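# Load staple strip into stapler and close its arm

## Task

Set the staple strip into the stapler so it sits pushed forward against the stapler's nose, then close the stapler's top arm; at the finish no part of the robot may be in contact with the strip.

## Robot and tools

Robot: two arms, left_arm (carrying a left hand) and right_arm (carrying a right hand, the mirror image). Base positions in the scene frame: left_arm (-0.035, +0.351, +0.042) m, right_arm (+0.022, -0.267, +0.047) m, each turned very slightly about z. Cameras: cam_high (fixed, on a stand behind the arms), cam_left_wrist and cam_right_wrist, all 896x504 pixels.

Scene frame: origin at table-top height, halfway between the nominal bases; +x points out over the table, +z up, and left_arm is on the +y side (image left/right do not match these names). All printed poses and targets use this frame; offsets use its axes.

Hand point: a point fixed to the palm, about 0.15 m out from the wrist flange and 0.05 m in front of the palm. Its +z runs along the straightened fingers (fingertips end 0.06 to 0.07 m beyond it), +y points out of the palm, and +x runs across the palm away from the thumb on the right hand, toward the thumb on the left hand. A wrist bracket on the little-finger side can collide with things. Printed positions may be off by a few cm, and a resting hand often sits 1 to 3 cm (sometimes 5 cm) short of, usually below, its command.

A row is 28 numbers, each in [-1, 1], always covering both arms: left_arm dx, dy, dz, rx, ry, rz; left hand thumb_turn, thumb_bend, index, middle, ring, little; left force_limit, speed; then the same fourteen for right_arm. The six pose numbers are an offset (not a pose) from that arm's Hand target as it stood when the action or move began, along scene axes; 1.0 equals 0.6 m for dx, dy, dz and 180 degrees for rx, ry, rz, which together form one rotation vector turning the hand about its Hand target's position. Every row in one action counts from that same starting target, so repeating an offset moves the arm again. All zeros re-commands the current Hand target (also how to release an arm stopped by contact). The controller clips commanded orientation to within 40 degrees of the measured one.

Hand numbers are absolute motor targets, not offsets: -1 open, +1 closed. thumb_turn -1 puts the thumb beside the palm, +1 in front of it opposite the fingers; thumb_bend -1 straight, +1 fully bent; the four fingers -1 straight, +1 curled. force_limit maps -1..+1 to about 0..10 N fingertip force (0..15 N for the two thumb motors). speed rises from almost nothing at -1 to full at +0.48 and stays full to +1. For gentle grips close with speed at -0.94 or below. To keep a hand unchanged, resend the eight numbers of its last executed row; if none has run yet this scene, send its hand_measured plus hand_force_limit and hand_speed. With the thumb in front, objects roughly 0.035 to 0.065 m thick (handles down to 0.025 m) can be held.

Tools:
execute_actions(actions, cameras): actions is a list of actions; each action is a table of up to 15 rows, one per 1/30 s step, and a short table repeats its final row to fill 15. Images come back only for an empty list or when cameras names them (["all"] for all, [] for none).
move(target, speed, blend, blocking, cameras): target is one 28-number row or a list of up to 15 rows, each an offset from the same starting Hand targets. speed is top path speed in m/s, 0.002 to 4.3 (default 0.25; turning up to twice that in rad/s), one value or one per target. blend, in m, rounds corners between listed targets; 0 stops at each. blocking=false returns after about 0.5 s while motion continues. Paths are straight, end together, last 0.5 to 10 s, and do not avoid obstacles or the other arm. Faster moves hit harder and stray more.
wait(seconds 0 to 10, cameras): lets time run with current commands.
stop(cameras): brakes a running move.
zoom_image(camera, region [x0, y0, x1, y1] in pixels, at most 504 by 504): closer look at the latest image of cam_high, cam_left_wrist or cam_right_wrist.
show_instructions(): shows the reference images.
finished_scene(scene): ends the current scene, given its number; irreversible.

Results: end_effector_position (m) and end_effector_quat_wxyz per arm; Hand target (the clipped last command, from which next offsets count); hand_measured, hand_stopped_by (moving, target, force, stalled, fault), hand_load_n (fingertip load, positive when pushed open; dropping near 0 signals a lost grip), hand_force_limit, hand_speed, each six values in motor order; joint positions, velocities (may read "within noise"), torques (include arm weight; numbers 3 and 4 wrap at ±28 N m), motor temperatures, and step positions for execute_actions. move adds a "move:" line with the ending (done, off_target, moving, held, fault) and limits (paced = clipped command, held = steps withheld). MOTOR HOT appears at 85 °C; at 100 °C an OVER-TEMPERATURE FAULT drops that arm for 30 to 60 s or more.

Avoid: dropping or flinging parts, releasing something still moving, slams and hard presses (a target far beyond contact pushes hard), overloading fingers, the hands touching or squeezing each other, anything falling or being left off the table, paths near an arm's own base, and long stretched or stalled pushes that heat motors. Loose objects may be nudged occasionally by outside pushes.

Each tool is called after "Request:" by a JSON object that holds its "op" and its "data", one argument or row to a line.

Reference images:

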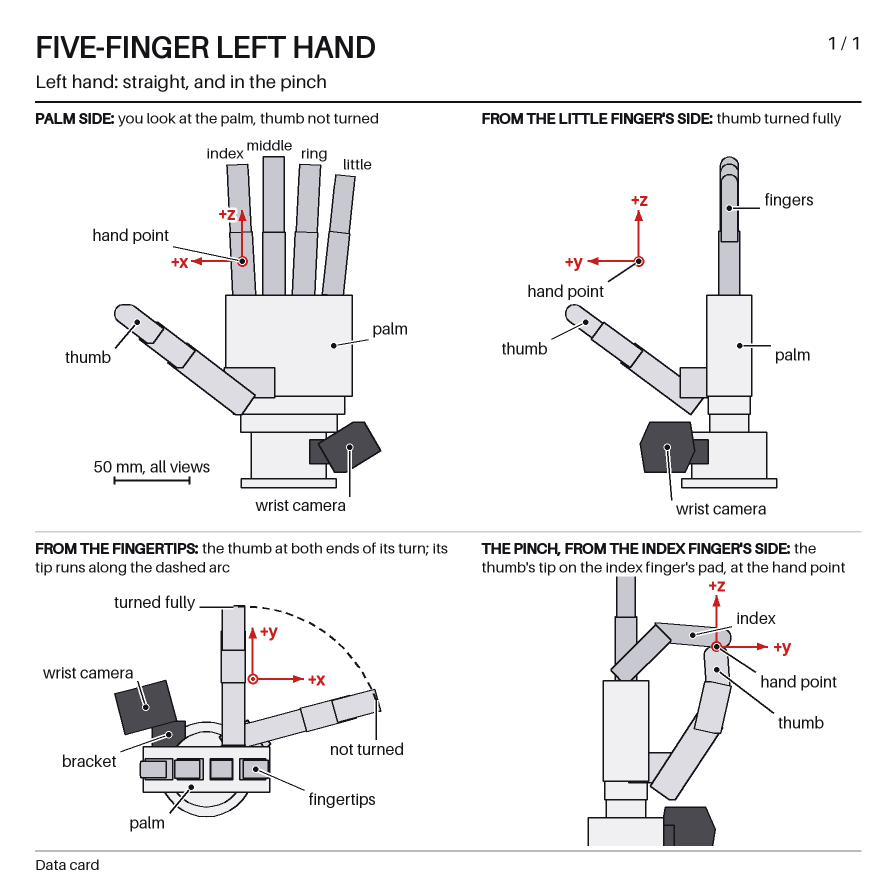

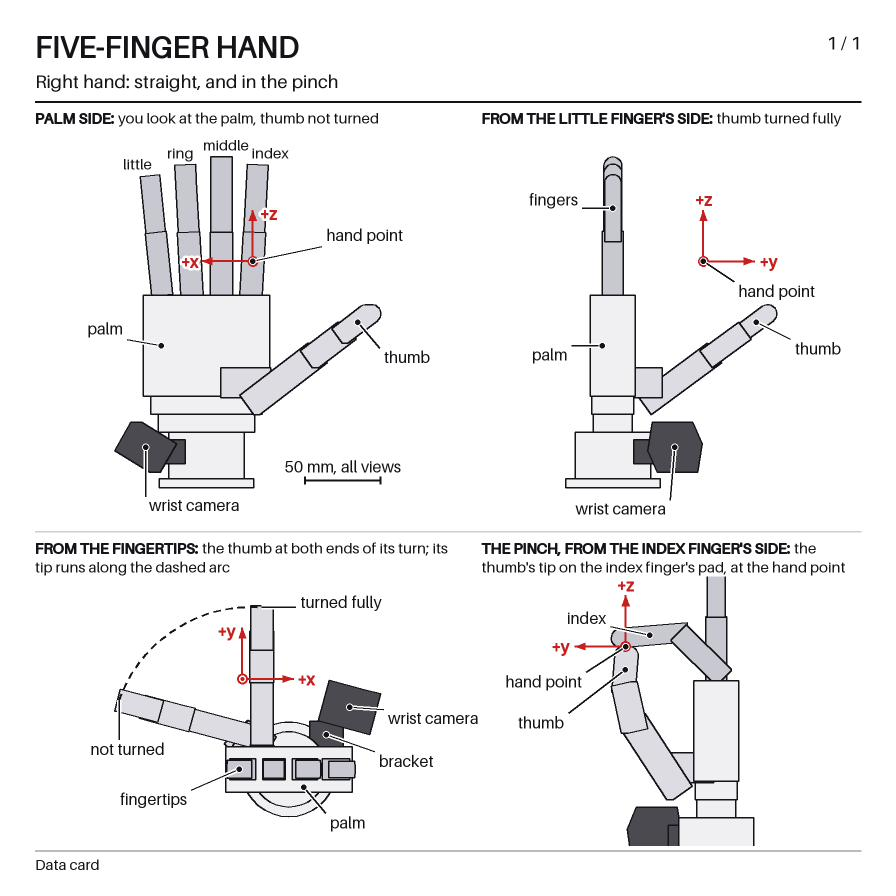

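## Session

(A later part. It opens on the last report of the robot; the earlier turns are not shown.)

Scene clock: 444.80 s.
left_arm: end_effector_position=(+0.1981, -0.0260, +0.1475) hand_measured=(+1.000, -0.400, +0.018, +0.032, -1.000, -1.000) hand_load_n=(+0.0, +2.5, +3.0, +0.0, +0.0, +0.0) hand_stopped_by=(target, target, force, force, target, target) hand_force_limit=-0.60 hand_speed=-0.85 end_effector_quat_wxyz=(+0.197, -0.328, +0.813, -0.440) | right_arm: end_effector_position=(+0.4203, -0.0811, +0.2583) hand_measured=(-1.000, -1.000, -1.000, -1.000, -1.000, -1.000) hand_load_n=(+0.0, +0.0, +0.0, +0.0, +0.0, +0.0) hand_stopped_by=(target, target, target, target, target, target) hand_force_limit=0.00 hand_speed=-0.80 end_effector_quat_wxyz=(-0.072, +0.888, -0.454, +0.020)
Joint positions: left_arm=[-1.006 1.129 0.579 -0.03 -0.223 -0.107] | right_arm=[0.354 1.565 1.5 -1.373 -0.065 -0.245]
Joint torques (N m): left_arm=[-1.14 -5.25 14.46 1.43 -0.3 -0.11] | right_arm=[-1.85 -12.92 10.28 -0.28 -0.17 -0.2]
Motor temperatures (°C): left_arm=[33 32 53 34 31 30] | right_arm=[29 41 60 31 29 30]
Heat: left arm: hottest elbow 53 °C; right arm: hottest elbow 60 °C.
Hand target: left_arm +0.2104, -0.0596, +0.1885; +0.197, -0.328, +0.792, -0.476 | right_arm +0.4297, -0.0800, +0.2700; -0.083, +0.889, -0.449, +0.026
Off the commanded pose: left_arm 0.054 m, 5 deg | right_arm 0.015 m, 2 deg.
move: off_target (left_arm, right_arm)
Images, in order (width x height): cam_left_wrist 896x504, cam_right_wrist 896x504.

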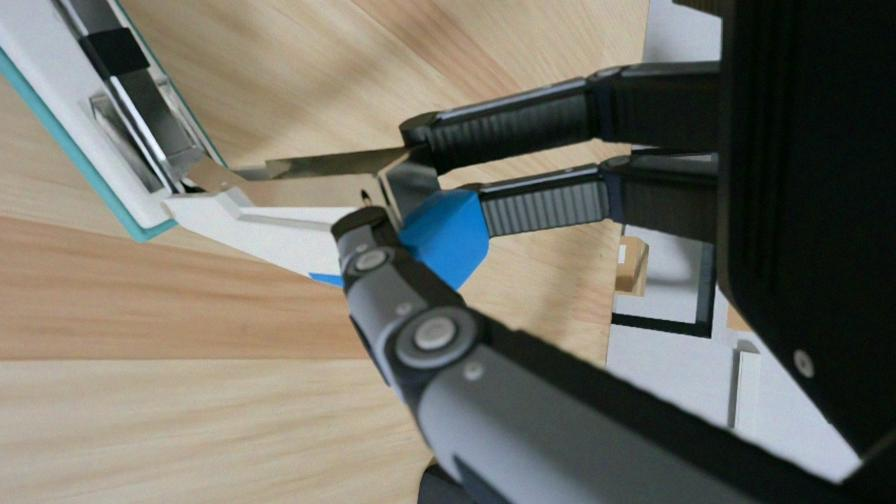

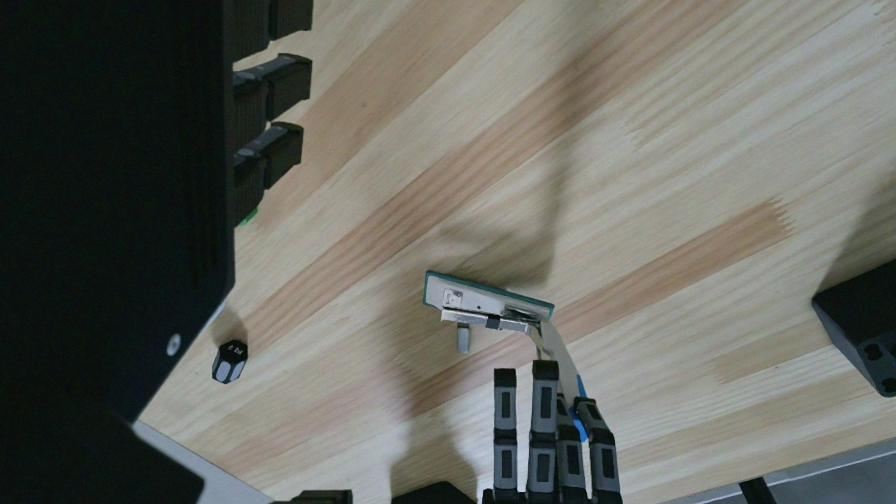

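Request:
{"op": "move", "data": {
  "target": [-0.017,0.045,-0.045,0,0,0,1,-0.4,0.2,0.2,-1,-1,-0.6,-0.85,0,0,0,0,0,0,-1,-1,-1,-1,-1,-1,0,-0.8],
  "cameras": ["cam_left_wrist","cam_right_wrist"],
  "speed": 0.05
}}

Scene clock: 452.37 s.
left_arm: end_effector_position=(+0.1962, -0.0258, +0.1438) hand_measured=(+1.000, -0.400, +0.018, +0.032, -1.000, -1.000) hand_load_n=(-0.5, +2.5, +2.5, +0.0, +0.0, +0.0) hand_stopped_by=(target, target, force, force, target, target) hand_force_limit=-0.60 hand_speed=-0.85 end_effector_quat_wxyz=(+0.195, -0.325, +0.809, -0.449) | right_arm: end_effector_position=(+0.4203, -0.0811, +0.2583) hand_measured=(-1.000, -1.000, -1.000, -1.000, -1.000, -1.000) hand_load_n=(+0.0, +0.0, +0.0, +0.0, +0.0, +0.0) hand_stopped_by=(target, target, target, target, target, target) hand_force_limit=0.00 hand_speed=-0.80 end_effector_quat_wxyz=(-0.072, +0.888, -0.454, +0.020)
Joint positions: left_arm=[-1.006 1.129 0.555 0.013 -0.215 -0.107] | right_arm=[0.354 1.565 1.5 -1.373 -0.065 -0.245]
Joint torques (N m): left_arm=[0.09 -7.24 8.24 2.59 -0.07 -0.02] | right_arm=[-1.67 -12.92 10.26 -0.27 -0.15 -0.19]
Motor temperatures (°C): left_arm=[33 32 53 34 31 30] | right_arm=[29 41 60 31 29 30]
Heat: left arm: hottest elbow 53 °C; right arm: hottest elbow 60 °C.
Hand target: left_arm +0.2002, -0.0326, +0.1613; +0.197, -0.328, +0.792, -0.476 | right_arm +0.4297, -0.0800, +0.2700; -0.083, +0.889, -0.449, +0.026
Off the commanded pose: left_arm 0.019 m, 4 deg | right_arm 0.015 m, 2 deg.
move: off_target (left_arm, right_arm)
Images, in order (width x height): cam_left_wrist 896x504, cam_right_wrist 896x504.

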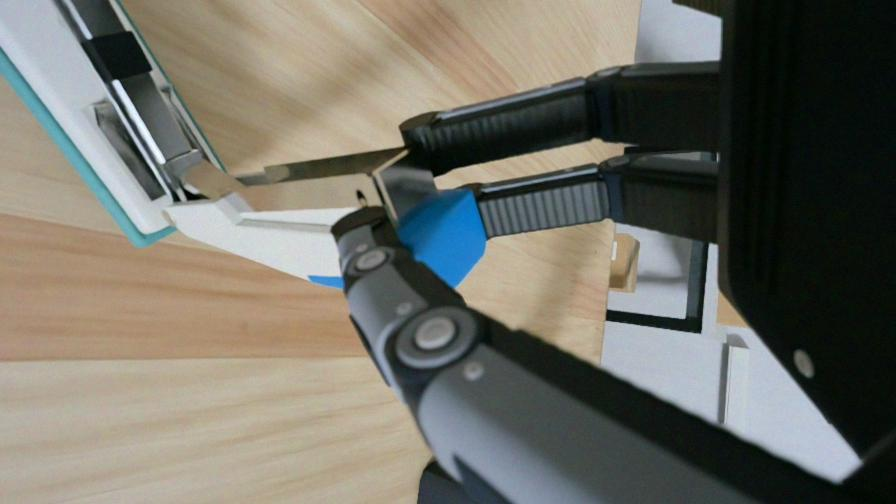

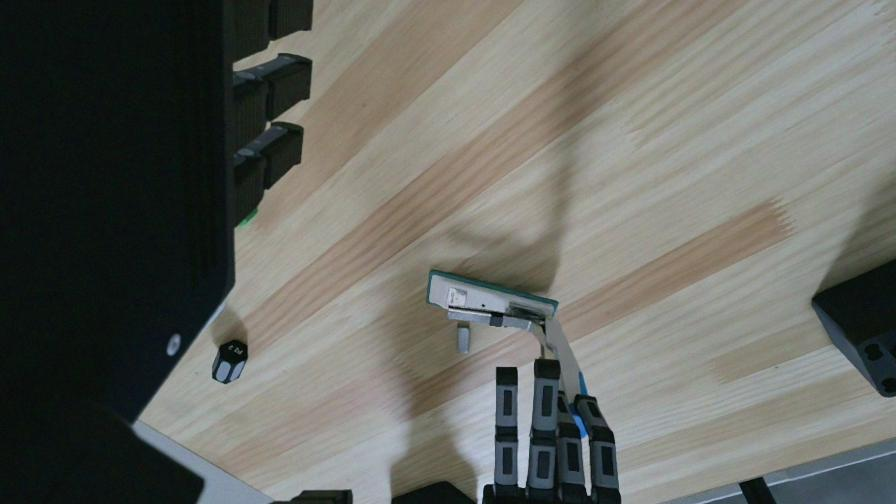

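Request:
{"op": "execute_actions", "data": {
  "actions": [
    [[0,0,0,0,0,0,1,-0.4,-0.12,-0.12,-1,-1,-0.6,-0.85,0,0,0,0,0,0,-1,-1,-1,-1,-1,-1,0,-0.8]]
  ],
  "cameras": ["cam_left_wrist","cam_right_wrist"]
}}

Scene clock: 457.70 s.
left_arm: end_effector_position=(+0.1971, -0.0282, +0.1502) hand_measured=(+1.000, -0.400, -0.120, -0.120, -1.000, -1.000) hand_load_n=(+0.0, +0.0, +0.0, +0.0, +0.0, -0.5) hand_stopped_by=(target, target, target, target, target, target) hand_force_limit=-0.60 hand_speed=-0.85 end_effector_quat_wxyz=(+0.195, -0.328, +0.802, -0.459) | right_arm: end_effector_position=(+0.4203, -0.0811, +0.2583) hand_measured=(-1.000, -1.000, -1.000, -1.000, -1.000, -1.000) hand_load_n=(+0.0, +0.0, +0.0, +0.0, +0.0, -0.5) hand_stopped_by=(target, target, target, target, target, target) hand_force_limit=0.00 hand_speed=-0.80 end_effector_quat_wxyz=(-0.072, +0.888, -0.454, +0.020)
Joint positions: left_arm=[-1.006 1.119 0.555 0.023 -0.215 -0.114] | right_arm=[0.354 1.565 1.5 -1.373 -0.065 -0.245]
Joint torques (N m): left_arm=[0.15 -6.36 8.31 2.28 -0.07 -0.02] | right_arm=[-1.9 -13.16 10.29 -0.29 -0.16 -0.2]
Motor temperatures (°C): left_arm=[33 32 52 34 31 30] | right_arm=[29 41 60 31 29 30]
Heat: left arm: hottest elbow 52 °C; right arm: hottest elbow 60 °C.
Hand target: left_arm +0.2002, -0.0326, +0.1612; +0.197, -0.328, +0.792, -0.476 | right_arm +0.4297, -0.0800, +0.2700; -0.083, +0.889, -0.449, +0.026
Off the commanded pose: left_arm 0.012 m, 2 deg | right_arm 0.015 m, 2 deg.
Step readings (end_effector_position of left_arm | right_arm):
0: (+0.1962, -0.0258, +0.1438) | (+0.4203, -0.0811, +0.2583)
1: (+0.1962, -0.0258, +0.1438) | (+0.4203, -0.0811, +0.2583)
2: (+0.1962, -0.0258, +0.1438) | (+0.4203, -0.0811, +0.2583)
4: (+0.1963, -0.0262, +0.1445) | (+0.4203, -0.0811, +0.2583)
8: (+0.1970, -0.0279, +0.1491) | (+0.4203, -0.0811, +0.2583)
15: (+0.1971, -0.0282, +0.1502) | (+0.4203, -0.0811, +0.2583)
Images, in order (width x height): cam_left_wrist 896x504, cam_right_wrist 896x504.

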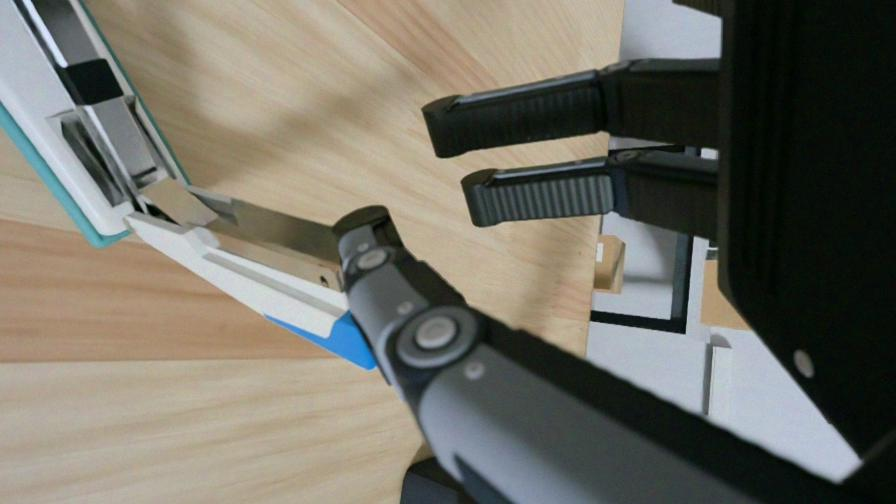

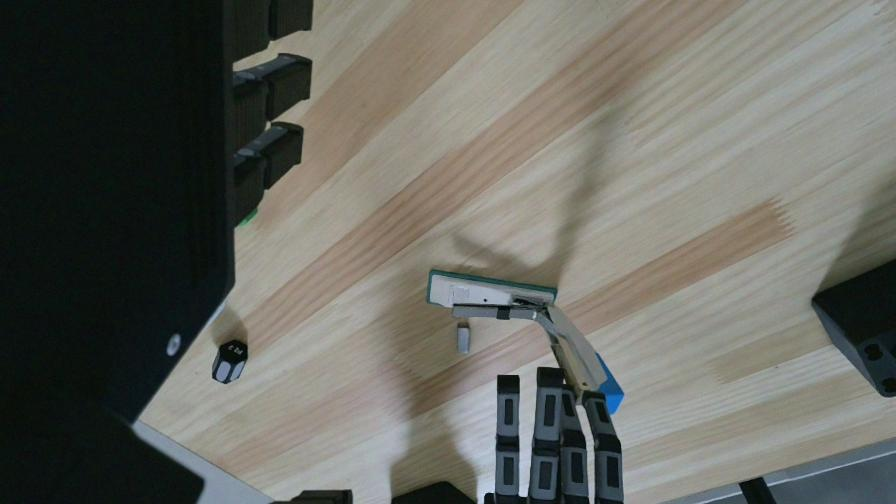

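Request:
{"op": "move", "data": {
  "target": [
    [0.03,0.03,0.01,0,0,0,1,-0.4,-0.5,-0.5,-1,-1,-0.6,-0.5,0,0,0,0,0,0,-1,-1,-1,-1,-1,-1,0,-0.8],
    [0.05,0.05,0.12,0,0,0,1,-0.4,-0.5,-0.5,-1,-1,-0.6,-0.5,0,0,0,0,0,0,-1,-1,-1,-1,-1,-1,0,-0.8]
  ],
  "cameras": ["cam_left_wrist","cam_right_wrist","cam_high"],
  "speed": 0.08
}}

Scene clock: 467.43 s.
left_arm: end_effector_position=(+0.2115, +0.0091, +0.1951) hand_measured=(+1.000, -0.400, -0.500, -0.500, -1.000, -1.000) hand_load_n=(+0.0, +0.0, +0.0, +0.0, +0.0, +0.0) hand_stopped_by=(target, target, target, target, target, target) hand_force_limit=-0.60 hand_speed=-0.50 end_effector_quat_wxyz=(+0.182, -0.333, +0.808, -0.451) | right_arm: end_effector_position=(+0.4203, -0.0811, +0.2583) hand_measured=(-1.000, -1.000, -1.000, -1.000, -1.000, -1.000) hand_load_n=(+0.0, +0.0, +0.0, +0.0, +0.0, +0.0) hand_stopped_by=(target, target, target, target, target, target) hand_force_limit=0.00 hand_speed=-0.80 end_effector_quat_wxyz=(-0.072, +0.888, -0.454, +0.020)
Joint positions: left_arm=[-0.881 0.974 0.61 -0.193 -0.094 -0.065] | right_arm=[0.354 1.565 1.5 -1.373 -0.065 -0.245]
Joint torques (N m): left_arm=[1.26 -4.95 14.02 1.16 0 0.17] | right_arm=[-1.9 -13.04 10.28 -0.2 -0.14 -0.2]
Motor temperatures (°C): left_arm=[33 32 52 34 31 30] | right_arm=[29 41 61 31 29 30]
Heat: left arm: hottest elbow 52 °C; right arm: hottest elbow 61 °C.
Hand target: left_arm +0.2302, -0.0027, +0.2336; +0.197, -0.328, +0.792, -0.476 | right_arm +0.4297, -0.0800, +0.2700; -0.083, +0.889, -0.449, +0.026
Off the commanded pose: left_arm 0.044 m, 4 deg | right_arm 0.015 m, 2 deg.
move: off_target (left_arm, right_arm)

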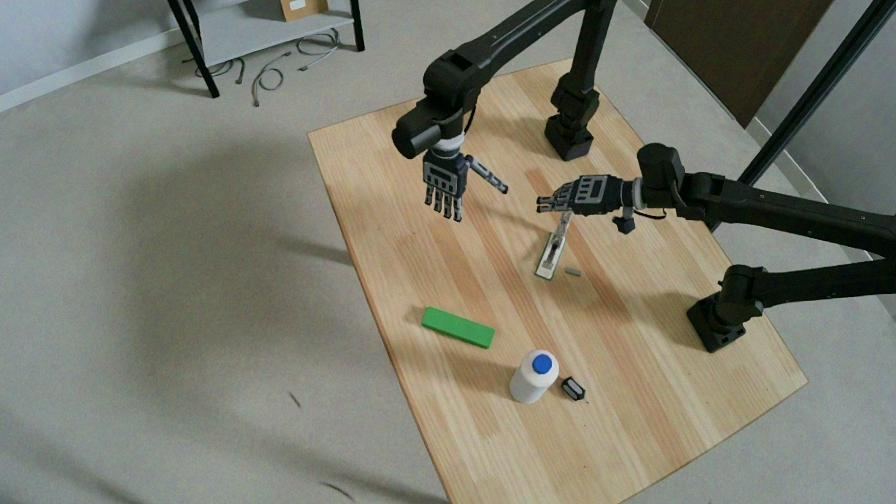

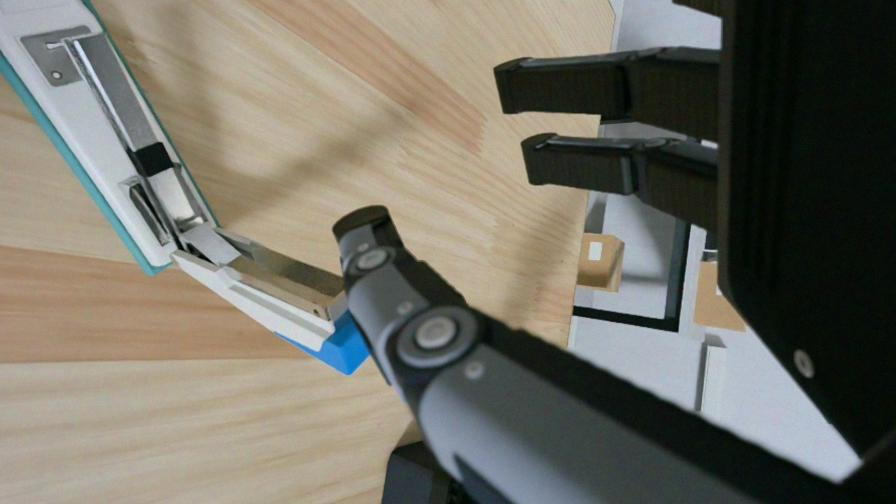

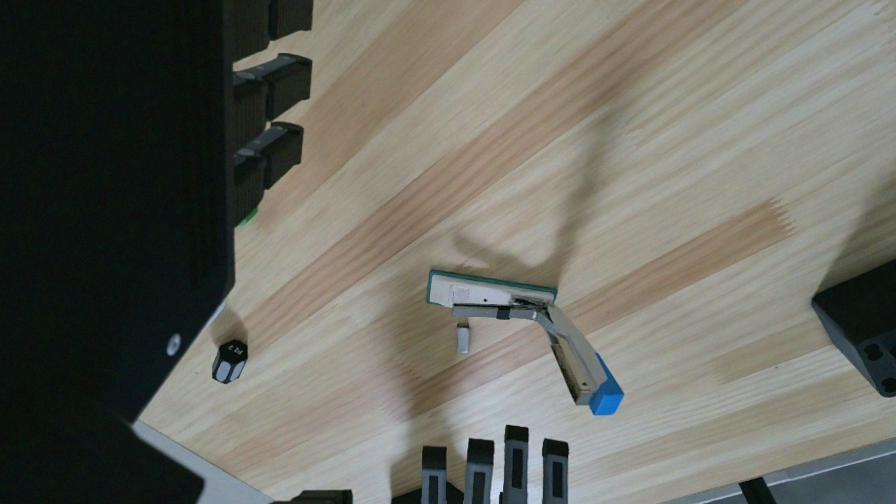

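Request:
{"op": "zoom_image", "data": {
  "camera": "cam_left_wrist",
  "region": [0, 0, 380, 300]
}}

Request:
{"op": "zoom_image", "data": {
  "camera": "cam_right_wrist",
  "region": [410, 250, 570, 370]
}}

Scaled by 1.326.

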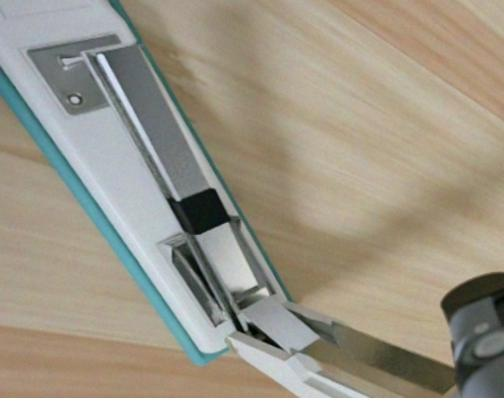

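Scaled by 3.150.

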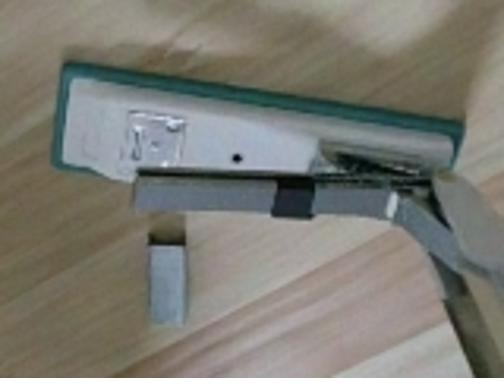

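Request:
{"op": "move", "data": {
  "target": [
    [0.117,0.3,0.11,0,0,0,1,-0.4,-0.5,-0.5,-1,-1,-0.6,-0.5,0,0,0,0,0,0,-1,-1,-1,-1,-1,-1,0,-0.8],
    [0.117,0.3,0.11,0,0,0,1,-0.4,-0.5,-0.5,-1,-1,-0.6,-0.5,-0.18,0.17,-0.22,0,0,0,-1,-1,-1,-1,-1,-1,0,-0.8]
  ],
  "cameras": ["cam_right_wrist","cam_high"],
  "speed": 0.2
}}

Scene clock: 516.97 s.
left_arm: end_effector_position=(+0.2835, +0.1788, +0.2660) hand_measured=(+1.000, -0.400, -0.500, -0.500, -1.000, -1.000) hand_load_n=(+0.0, +0.0, +0.0, +0.0, +0.0, +0.0) hand_stopped_by=(target, target, target, target, target, target) hand_force_limit=-0.60 hand_speed=-0.50 end_effector_quat_wxyz=(+0.176, -0.345, +0.798, -0.463) | right_arm: end_effector_position=(+0.3195, +0.0194, +0.1388) hand_measured=(-1.000, -1.000, -1.000, -1.000, -1.000, -1.000) hand_load_n=(+0.0, +0.0, +0.0, +0.0, +0.0, +0.0) hand_stopped_by=(target, target, target, target, target, target) hand_force_limit=0.00 hand_speed=-0.80 end_effector_quat_wxyz=(-0.075, +0.894, -0.442, +0.024)
Joint positions: left_arm=[-0.174 0.815 0.721 -0.529 0.507 0.291] | right_arm=[0.659 1.533 1.142 -1.023 -0.019 0.029]
Joint torques (N m): left_arm=[0.62 -2.14 14.69 1.09 0.39 0.18] | right_arm=[-1.2 -12.34 6.45 0.95 0.12 0.06]
Motor temperatures (°C): left_arm=[33 32 62 34 31 30] | right_arm=[29 41 61 31 29 30]
Heat: left arm: hottest elbow 62 °C; right arm: hottest elbow 61 °C.
Hand target: left_arm +0.3004, +0.1774, +0.2994; +0.197, -0.328, +0.792, -0.476 | right_arm +0.3217, +0.0222, +0.1380; -0.083, +0.889, -0.449, +0.026
Off the commanded pose: left_arm 0.038 m, 4 deg | right_arm 0.004 m, 1 deg.
move: off_target (left_arm)
Images, in order (width x height): cam_high 896x504, cam_right_wrist 896x504.

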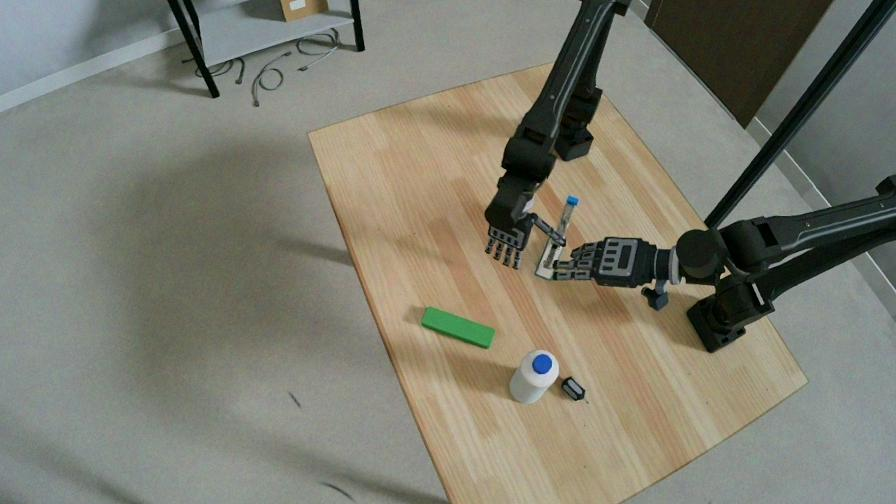

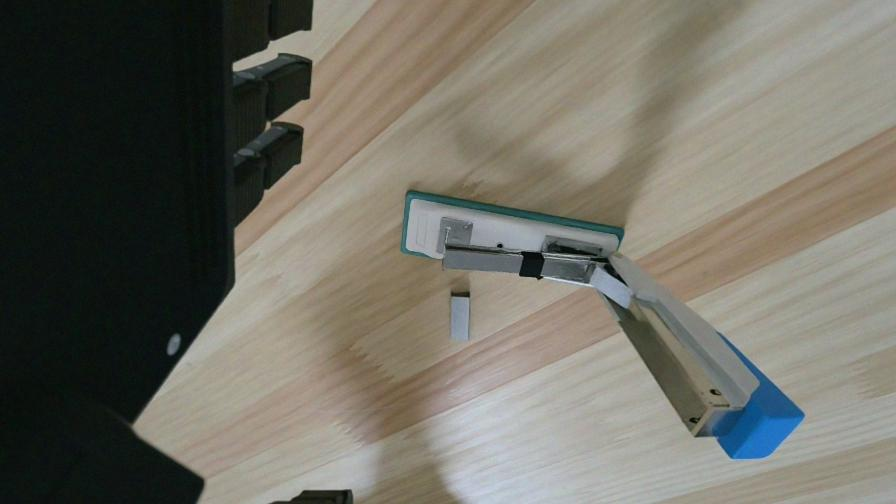

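Request:
{"op": "zoom_image", "data": {
  "camera": "cam_right_wrist",
  "region": [390, 180, 650, 350]
}}

Scaled by 1.938.

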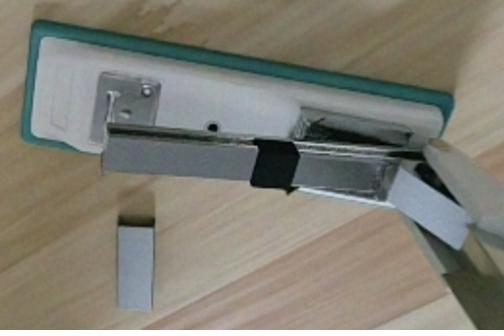

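Request:
{"op": "zoom_image", "data": {
  "camera": "cam_right_wrist",
  "region": [430, 225, 540, 295]
}}

Request:
{"op": "zoom_image", "data": {
  "camera": "cam_right_wrist",
  "region": [510, 230, 620, 300]
}}

Scaled by 4.582.

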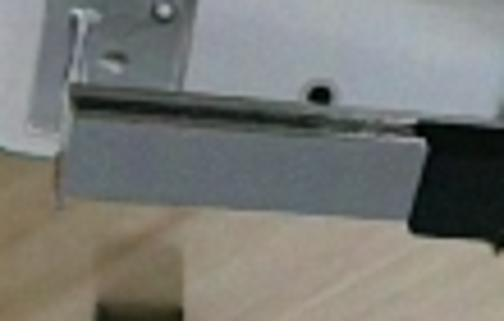

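Scaled by 4.582.

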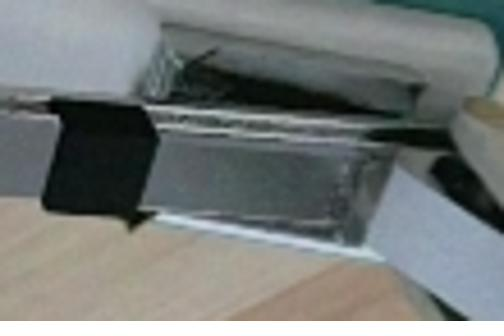

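Request:
{"op": "move", "data": {
  "target": [
    [0,0,0,0,0,0,1,-0.4,-0.5,-0.5,-1,-1,-0.6,-0.5,0.02,-0.05,0.15,0,0,0,-1,-1,-1,-1,-1,-1,0,-0.8],
    [0,-0.05,-0.1,0.06,0.06,0,1,-0.4,-0.5,-0.5,-1,-1,-0.6,-0.5,-0.07,-0.4,0.12,0,0,0,-1,-1,-1,-1,-1,-1,0,-0.8],
    [-0.04,-0.16,-0.3,0.1257,0.1257,0,1,-0.4,-0.5,-0.5,-1,-1,-0.6,-0.5,-0.07,-0.4,0.12,0,0,0,-1,-1,-1,-1,-1,-1,0,-0.8]
  ],
  "cameras": ["cam_left_wrist","cam_high"],
  "speed": 0.25,
  "blend": [0.04,0.04,0]
}}

Scene clock: 559.33 s.
left_arm: end_effector_position=(+0.2492, +0.1053, +0.0929) hand_measured=(+1.000, -0.400, -0.500, -0.500, -1.000, -1.000) hand_load_n=(+0.0, +0.0, +0.0, +0.0, +0.0, +0.0) hand_stopped_by=(target, target, target, target, target, target) hand_force_limit=-0.60 hand_speed=-0.50 end_effector_quat_wxyz=(+0.078, -0.376, +0.901, -0.202) | right_arm: end_effector_position=(+0.2848, -0.2163, +0.2108) hand_measured=(-1.000, -1.000, -1.000, -1.000, -1.000, -1.000) hand_load_n=(+0.0, +0.0, +0.0, +0.0, +0.0, +0.0) hand_stopped_by=(target, target, target, target, target, target) hand_force_limit=0.00 hand_speed=-0.80 end_effector_quat_wxyz=(-0.083, +0.887, -0.454, +0.030)
Joint positions: left_arm=[-0.586 1.318 0.783 -0.607 0.082 0.15] | right_arm=[0.103 1.123 0.958 -1.262 -0.102 -0.492]
Joint torques (N m): left_arm=[-0.56 -7.82 12.44 1.54 -0.14 -0.07] | right_arm=[-1.44 -7.53 6.68 -0.2 -0.18 -0.2]
Motor temperatures (°C): left_arm=[33 32 65 34 31 30] | right_arm=[29 39 55 31 29 30]
Heat: left arm: hottest elbow 65 °C; right arm: hottest elbow 55 °C.
Hand target: left_arm +0.2764, +0.0813, +0.1195; +0.099, -0.370, +0.892, -0.239 | right_arm +0.2797, -0.2179, +0.2101; -0.083, +0.889, -0.449, +0.026
Off the commanded pose: left_arm 0.045 m, 5 deg | right_arm 0.005 m, 1 deg.
move: off_target (left_arm)
Images, in order (width x height): cam_high 896x504, cam_left_wrist 896x504.

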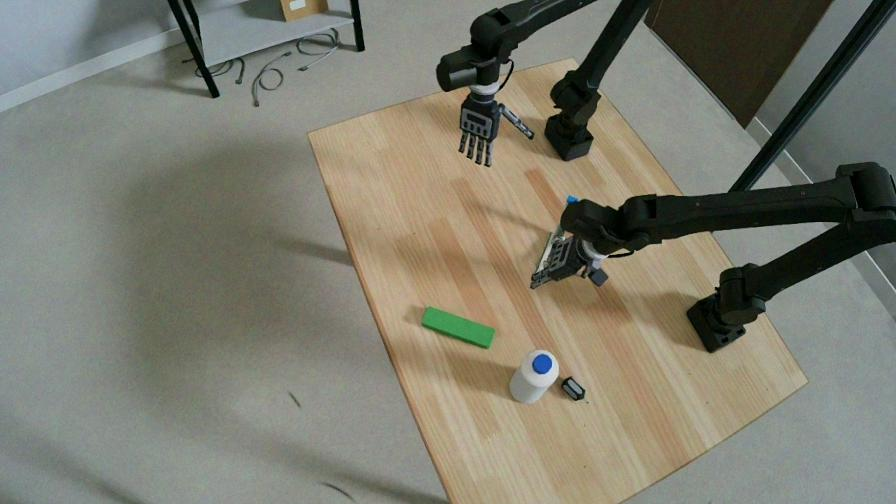

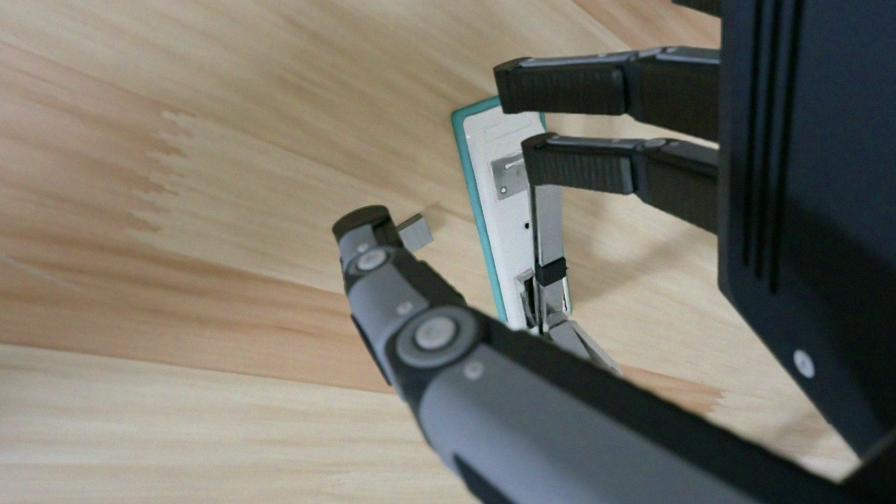

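Request:
{"op": "zoom_image", "data": {
  "camera": "cam_left_wrist",
  "region": [440, 90, 620, 370]
}}

Scaled by 1.800.

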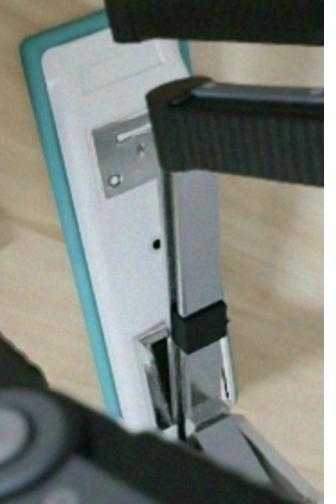

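Request:
{"op": "move", "data": {
  "target": [
    [0.02,0.05,0.09,-0.274,-0.009,-0.453,1,-0.3,0,0,-1,-1,-0.6,-0.5,0,0,0,0,0,0,-1,-1,-1,-1,-1,-1,0,-0.8],
    [-0.127,0.0,0,-0.274,-0.009,-0.453,1,-0.3,0,0,-1,-1,-0.6,-0.5,0,0,0,0,0,0,-1,-1,-1,-1,-1,-1,0,-0.8]
  ],
  "cameras": ["cam_left_wrist","cam_high","cam_right_wrist"],
  "speed": 0.25
}}

Scene clock: 620.07 s.
left_arm: end_effector_position=(+0.1999, +0.0838, +0.1145) hand_measured=(+1.000, -0.300, +0.000, +0.000, -1.000, -1.000) hand_load_n=(+0.0, +0.0, +0.0, +0.0, +0.0, +0.0) hand_stopped_by=(target, target, target, target, target, target) hand_force_limit=-0.60 hand_speed=-0.50 end_effector_quat_wxyz=(-0.198, +0.234, +0.789, -0.533) | right_arm: end_effector_position=(+0.2848, -0.2163, +0.2108) hand_measured=(-1.000, -1.000, -1.000, -1.000, -1.000, -1.000) hand_load_n=(+0.0, +0.0, +0.0, +0.0, +0.0, +0.0) hand_stopped_by=(target, target, target, target, target, target) hand_force_limit=0.00 hand_speed=-0.80 end_effector_quat_wxyz=(-0.083, +0.887, -0.454, +0.030)
Joint positions: left_arm=[-0.39 1.688 1.01 -1.431 1.145 2.084] | right_arm=[0.103 1.123 0.958 -1.262 -0.102 -0.492]
Joint torques (N m): left_arm=[-1.03 -11.69 5.33 0.01 0.98 0.17] | right_arm=[-1.61 -7.41 6.67 -0.16 -0.17 -0.19]
Motor temperatures (°C): left_arm=[33 32 61 34 31 30] | right_arm=[29 37 53 31 29 30]
Heat: left arm: hottest elbow 61 °C; right arm: hottest elbow 53 °C.
Hand target: left_arm +0.2003, +0.0814, +0.1195; -0.215, +0.280, +0.742, -0.570 | right_arm +0.2797, -0.2179, +0.2101; -0.083, +0.889, -0.449, +0.026
Off the commanded pose: left_arm 0.006 m, 9 deg | right_arm 0.005 m, 1 deg.
joint sent to its limit (left arm) — joint 6 (wrist roll), upper limit. The joint targets are off in orientation, not in position.
move: off_target (left_arm)

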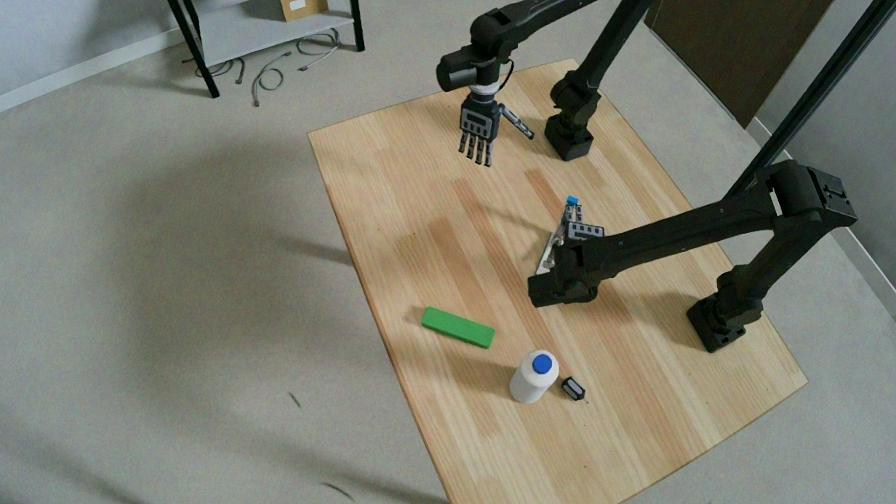

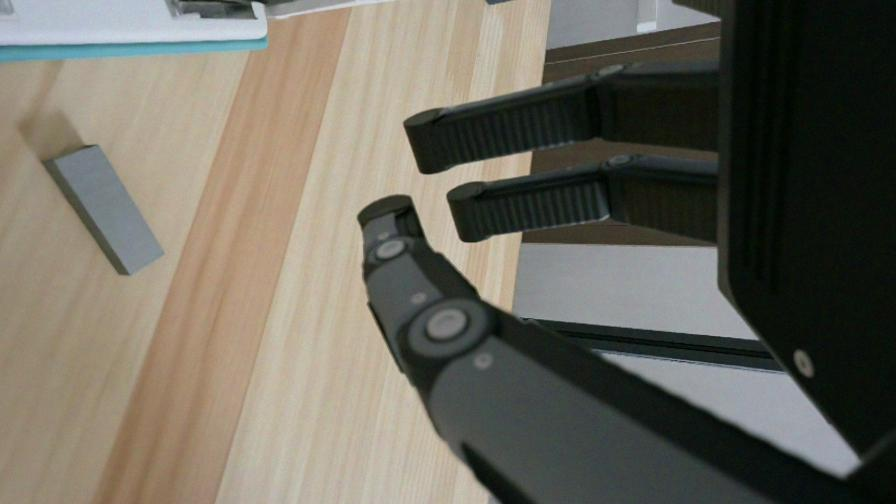

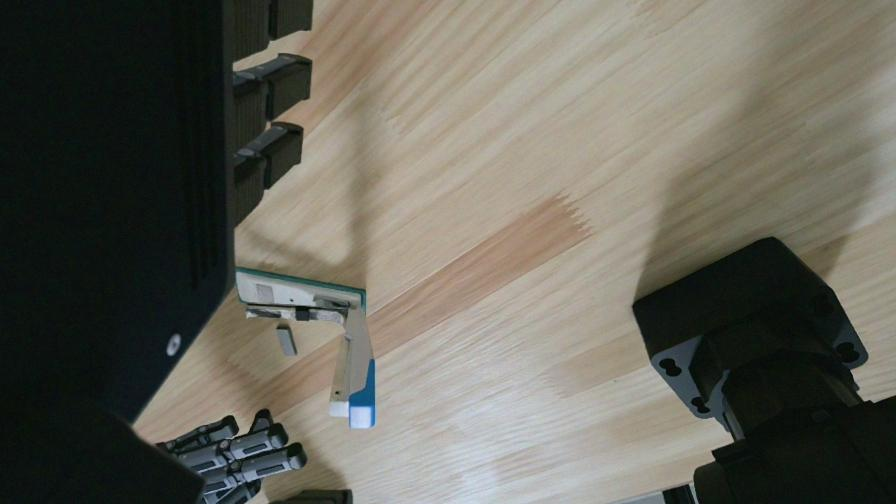

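Request:
{"op": "zoom_image", "data": {
  "camera": "cam_left_wrist",
  "region": [0, 90, 220, 300]
}}

Scaled by 2.291.

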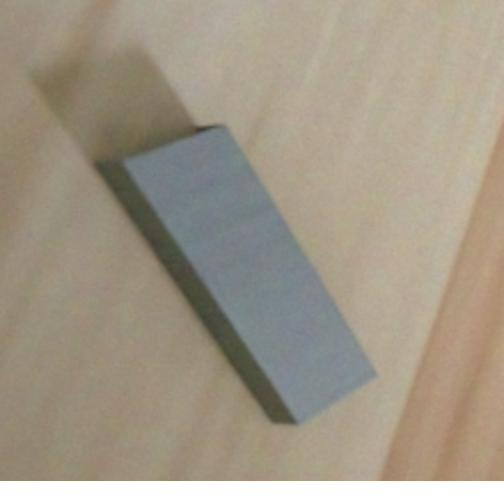

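Request:
{"op": "move", "data": {
  "target": [0.0095,-0.0007,-0.1075,-0.036,0.026,0.003,1,-0.3,-0.1,-0.1,-1,-1,-0.6,-0.5,0,0,0,0,0,0,-1,-1,-1,-1,-1,-1,0,-0.8],
  "cameras": ["cam_left_wrist"],
  "speed": 0.12
}}

Scene clock: 667.93 s.
left_arm: end_effector_position=(+0.2038, +0.0776, +0.0582) hand_measured=(+1.000, -0.300, -0.100, -0.100, -1.000, -1.000) hand_load_n=(+0.0, +0.0, +0.0, +0.0, +0.0, +0.0) hand_stopped_by=(target, target, target, target, target, target) hand_force_limit=-0.60 hand_speed=-0.50 end_effector_quat_wxyz=(-0.178, +0.213, +0.775, -0.568) | right_arm: end_effector_position=(+0.2848, -0.2163, +0.2108) hand_measured=(-1.000, -1.000, -1.000, -1.000, -1.000, -1.000) hand_load_n=(+0.0, +0.0, +0.0, +0.0, +0.0, +0.0) hand_stopped_by=(target, target, target, target, target, target) hand_force_limit=0.00 hand_speed=-0.80 end_effector_quat_wxyz=(-0.083, +0.887, -0.454, +0.030)
Joint positions: left_arm=[-0.369 1.804 0.944 -1.233 1.227 2.084] | right_arm=[0.103 1.123 0.958 -1.262 -0.102 -0.492]
Joint torques (N m): left_arm=[1.14 -9.99 4.1 0.05 1.03 0.17] | right_arm=[-1.67 -7.53 6.67 -0.23 -0.19 -0.2]
Motor temperatures (°C): left_arm=[33 33 50 33 33 30] | right_arm=[29 37 52 31 29 30]
Heat: left arm: hottest elbow 50 °C; right arm: hottest elbow 52 °C.
Hand target: left_arm +0.2057, +0.0809, +0.0549; -0.226, +0.265, +0.701, -0.623 | right_arm +0.2797, -0.2179, +0.2101; -0.083, +0.889, -0.449, +0.026
Off the commanded pose: left_arm 0.005 m, 13 deg | right_arm 0.005 m, 1 deg.
joint sent to its limit (left arm) — joint 6 (wrist roll), upper limit. The joint targets are off in orientation, not in position.
move: off_target (left_arm)
Images, in order (width x height): cam_left_wrist 896x504.

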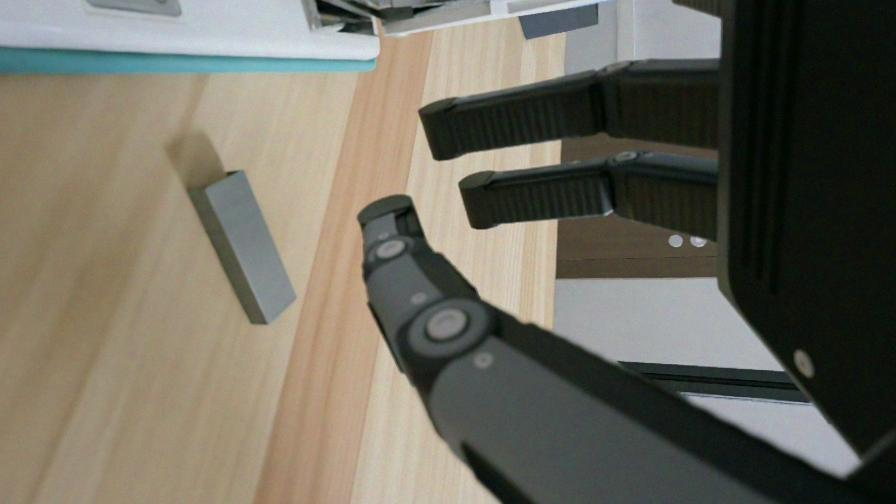

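Request:
{"op": "zoom_image", "data": {
  "camera": "cam_left_wrist",
  "region": [150, 130, 510, 350]
}}

Scaled by 1.400.

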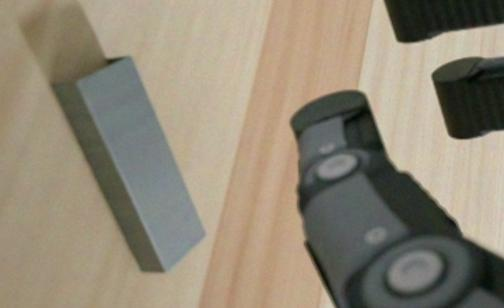

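Request:
{"op": "move", "data": {
  "target": [0.0022,0.0118,-0.0465,0,0,-0.024,1,-0.3,-0.1,-0.1,-1,-1,-0.6,-0.5,0,0,0,0,0,0,-1,-1,-1,-1,-1,-1,0,-0.8],
  "cameras": ["cam_left_wrist"],
  "speed": 0.08
}}

Request:
{"op": "zoom_image", "data": {
  "camera": "cam_left_wrist",
  "region": [200, 130, 560, 400]
}}

Scene clock: 702.37 s.
left_arm: end_effector_position=(+0.2021, +0.0854, +0.0316) hand_measured=(+1.000, -0.300, -0.100, -0.100, -1.000, -1.000) hand_load_n=(+0.0, +0.0, +0.0, +0.0, +0.0, +0.0) hand_stopped_by=(target, target, target, target, target, target) hand_force_limit=-0.60 hand_speed=-0.50 end_effector_quat_wxyz=(-0.190, +0.218, +0.785, -0.547) | right_arm: end_effector_position=(+0.2848, -0.2163, +0.2108) hand_measured=(-1.000, -1.000, -1.000, -1.000, -1.000, -1.000) hand_load_n=(+0.0, +0.0, -0.5, +0.0, +0.0, +0.0) hand_stopped_by=(target, target, target, target, target, target) hand_force_limit=0.00 hand_speed=-0.80 end_effector_quat_wxyz=(-0.083, +0.887, -0.454, +0.030)
Joint positions: left_arm=[-0.369 1.858 0.944 -1.198 1.177 2.084] | right_arm=[0.103 1.123 0.958 -1.262 -0.102 -0.492]
Joint torques (N m): left_arm=[0.91 -9.93 4.56 -0.01 0.56 0.17] | right_arm=[-1.55 -7.36 6.71 -0.23 -0.19 -0.19]
Motor temperatures (°C): left_arm=[33 33 45 33 33 30] | right_arm=[29 36 52 31 29 30]
Heat: left arm: hottest elbow 45 °C; right arm: hottest elbow 52 °C.
Hand target: left_arm +0.2071, +0.0880, +0.0270; -0.249, +0.291, +0.690, -0.614 | right_arm +0.2797, -0.2179, +0.2101; -0.083, +0.889, -0.449, +0.026
Off the commanded pose: left_arm 0.007 m, 17 deg | right_arm 0.005 m, 1 deg.
joint sent to its limit (left arm) — joint 6 (wrist roll), upper limit. The joint targets are off in orientation, not in position.
move: off_target (left_arm)
Images, in order (width x height): cam_left_wrist 896x504.

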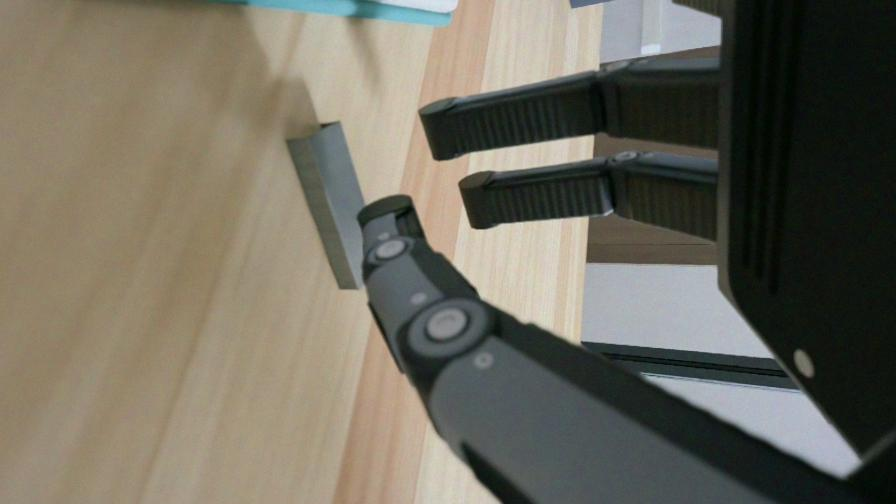

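Scaled by 1.400.

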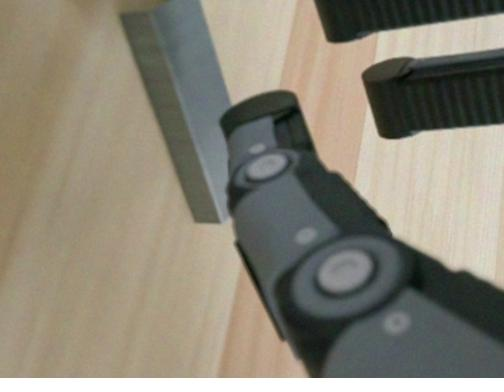

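Request:
{"op": "move", "data": {
  "target": [0.0033,-0.0025,-0.03,0,0,0,1,-0.3,-0.1,-0.1,-1,-1,-0.6,-0.5,0,0,0,0,0,0,-1,-1,-1,-1,-1,-1,0,-0.8],
  "cameras": ["cam_left_wrist"],
  "speed": 0.04
}}

Request:
{"op": "zoom_image", "data": {
  "camera": "cam_left_wrist",
  "region": [270, 60, 630, 330]
}}

Scene clock: 721.90 s.
left_arm: end_effector_position=(+0.2026, +0.0854, +0.0216) hand_measured=(+1.000, -0.300, -0.100, -0.100, -1.000, -1.000) hand_load_n=(+0.5, -2.5, +0.0, +0.0, +0.0, +0.0) hand_stopped_by=(target, target, target, target, target, target) hand_force_limit=-0.60 hand_speed=-0.50 end_effector_quat_wxyz=(-0.192, +0.216, +0.785, -0.548) | right_arm: end_effector_position=(+0.2848, -0.2163, +0.2108) hand_measured=(-1.000, -1.000, -1.000, -1.000, -1.000, -1.000) hand_load_n=(+0.0, +0.0, +0.0, +0.0, +0.0, +0.0) hand_stopped_by=(target, target, target, target, target, target) hand_force_limit=0.00 hand_speed=-0.80 end_effector_quat_wxyz=(-0.083, +0.887, -0.454, +0.030)
Joint positions: left_arm=[-0.367 1.885 0.944 -1.176 1.179 2.084] | right_arm=[0.103 1.123 0.958 -1.262 -0.102 -0.492]
Joint torques (N m): left_arm=[0.73 -8.59 4.63 0.4 0.51 0.17] | right_arm=[-1.67 -7.53 6.71 -0.21 -0.19 -0.2]
Heat: left arm: hottest elbow 44 °C; right arm: hottest elbow 52 °C.
Hand target: left_arm +0.2091, +0.0866, +0.0090; -0.249, +0.291, +0.690, -0.614 | right_arm +0.2797, -0.2179, +0.2101; -0.083, +0.889, -0.449, +0.026
Off the commanded pose: left_arm 0.014 m, 17 deg | right_arm 0.005 m, 1 deg.
joint sent to its limit (left arm) — joint 6 (wrist roll), upper limit. The joint targets are off in orientation, not in position.
move: off_target (left_arm)
Images, in order (width x height): cam_left_wrist 896x504.

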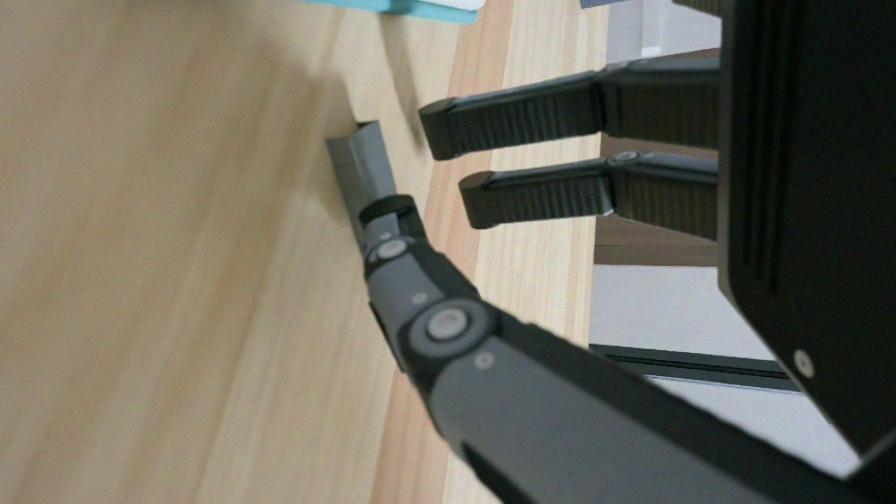

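Scaled by 1.400.

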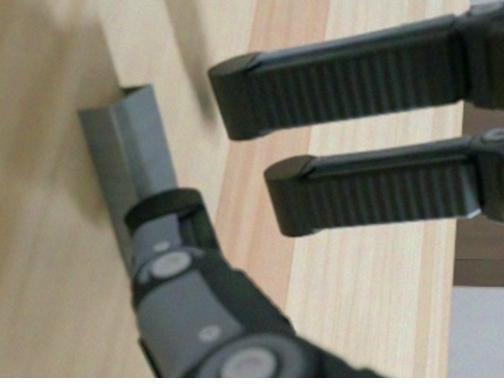

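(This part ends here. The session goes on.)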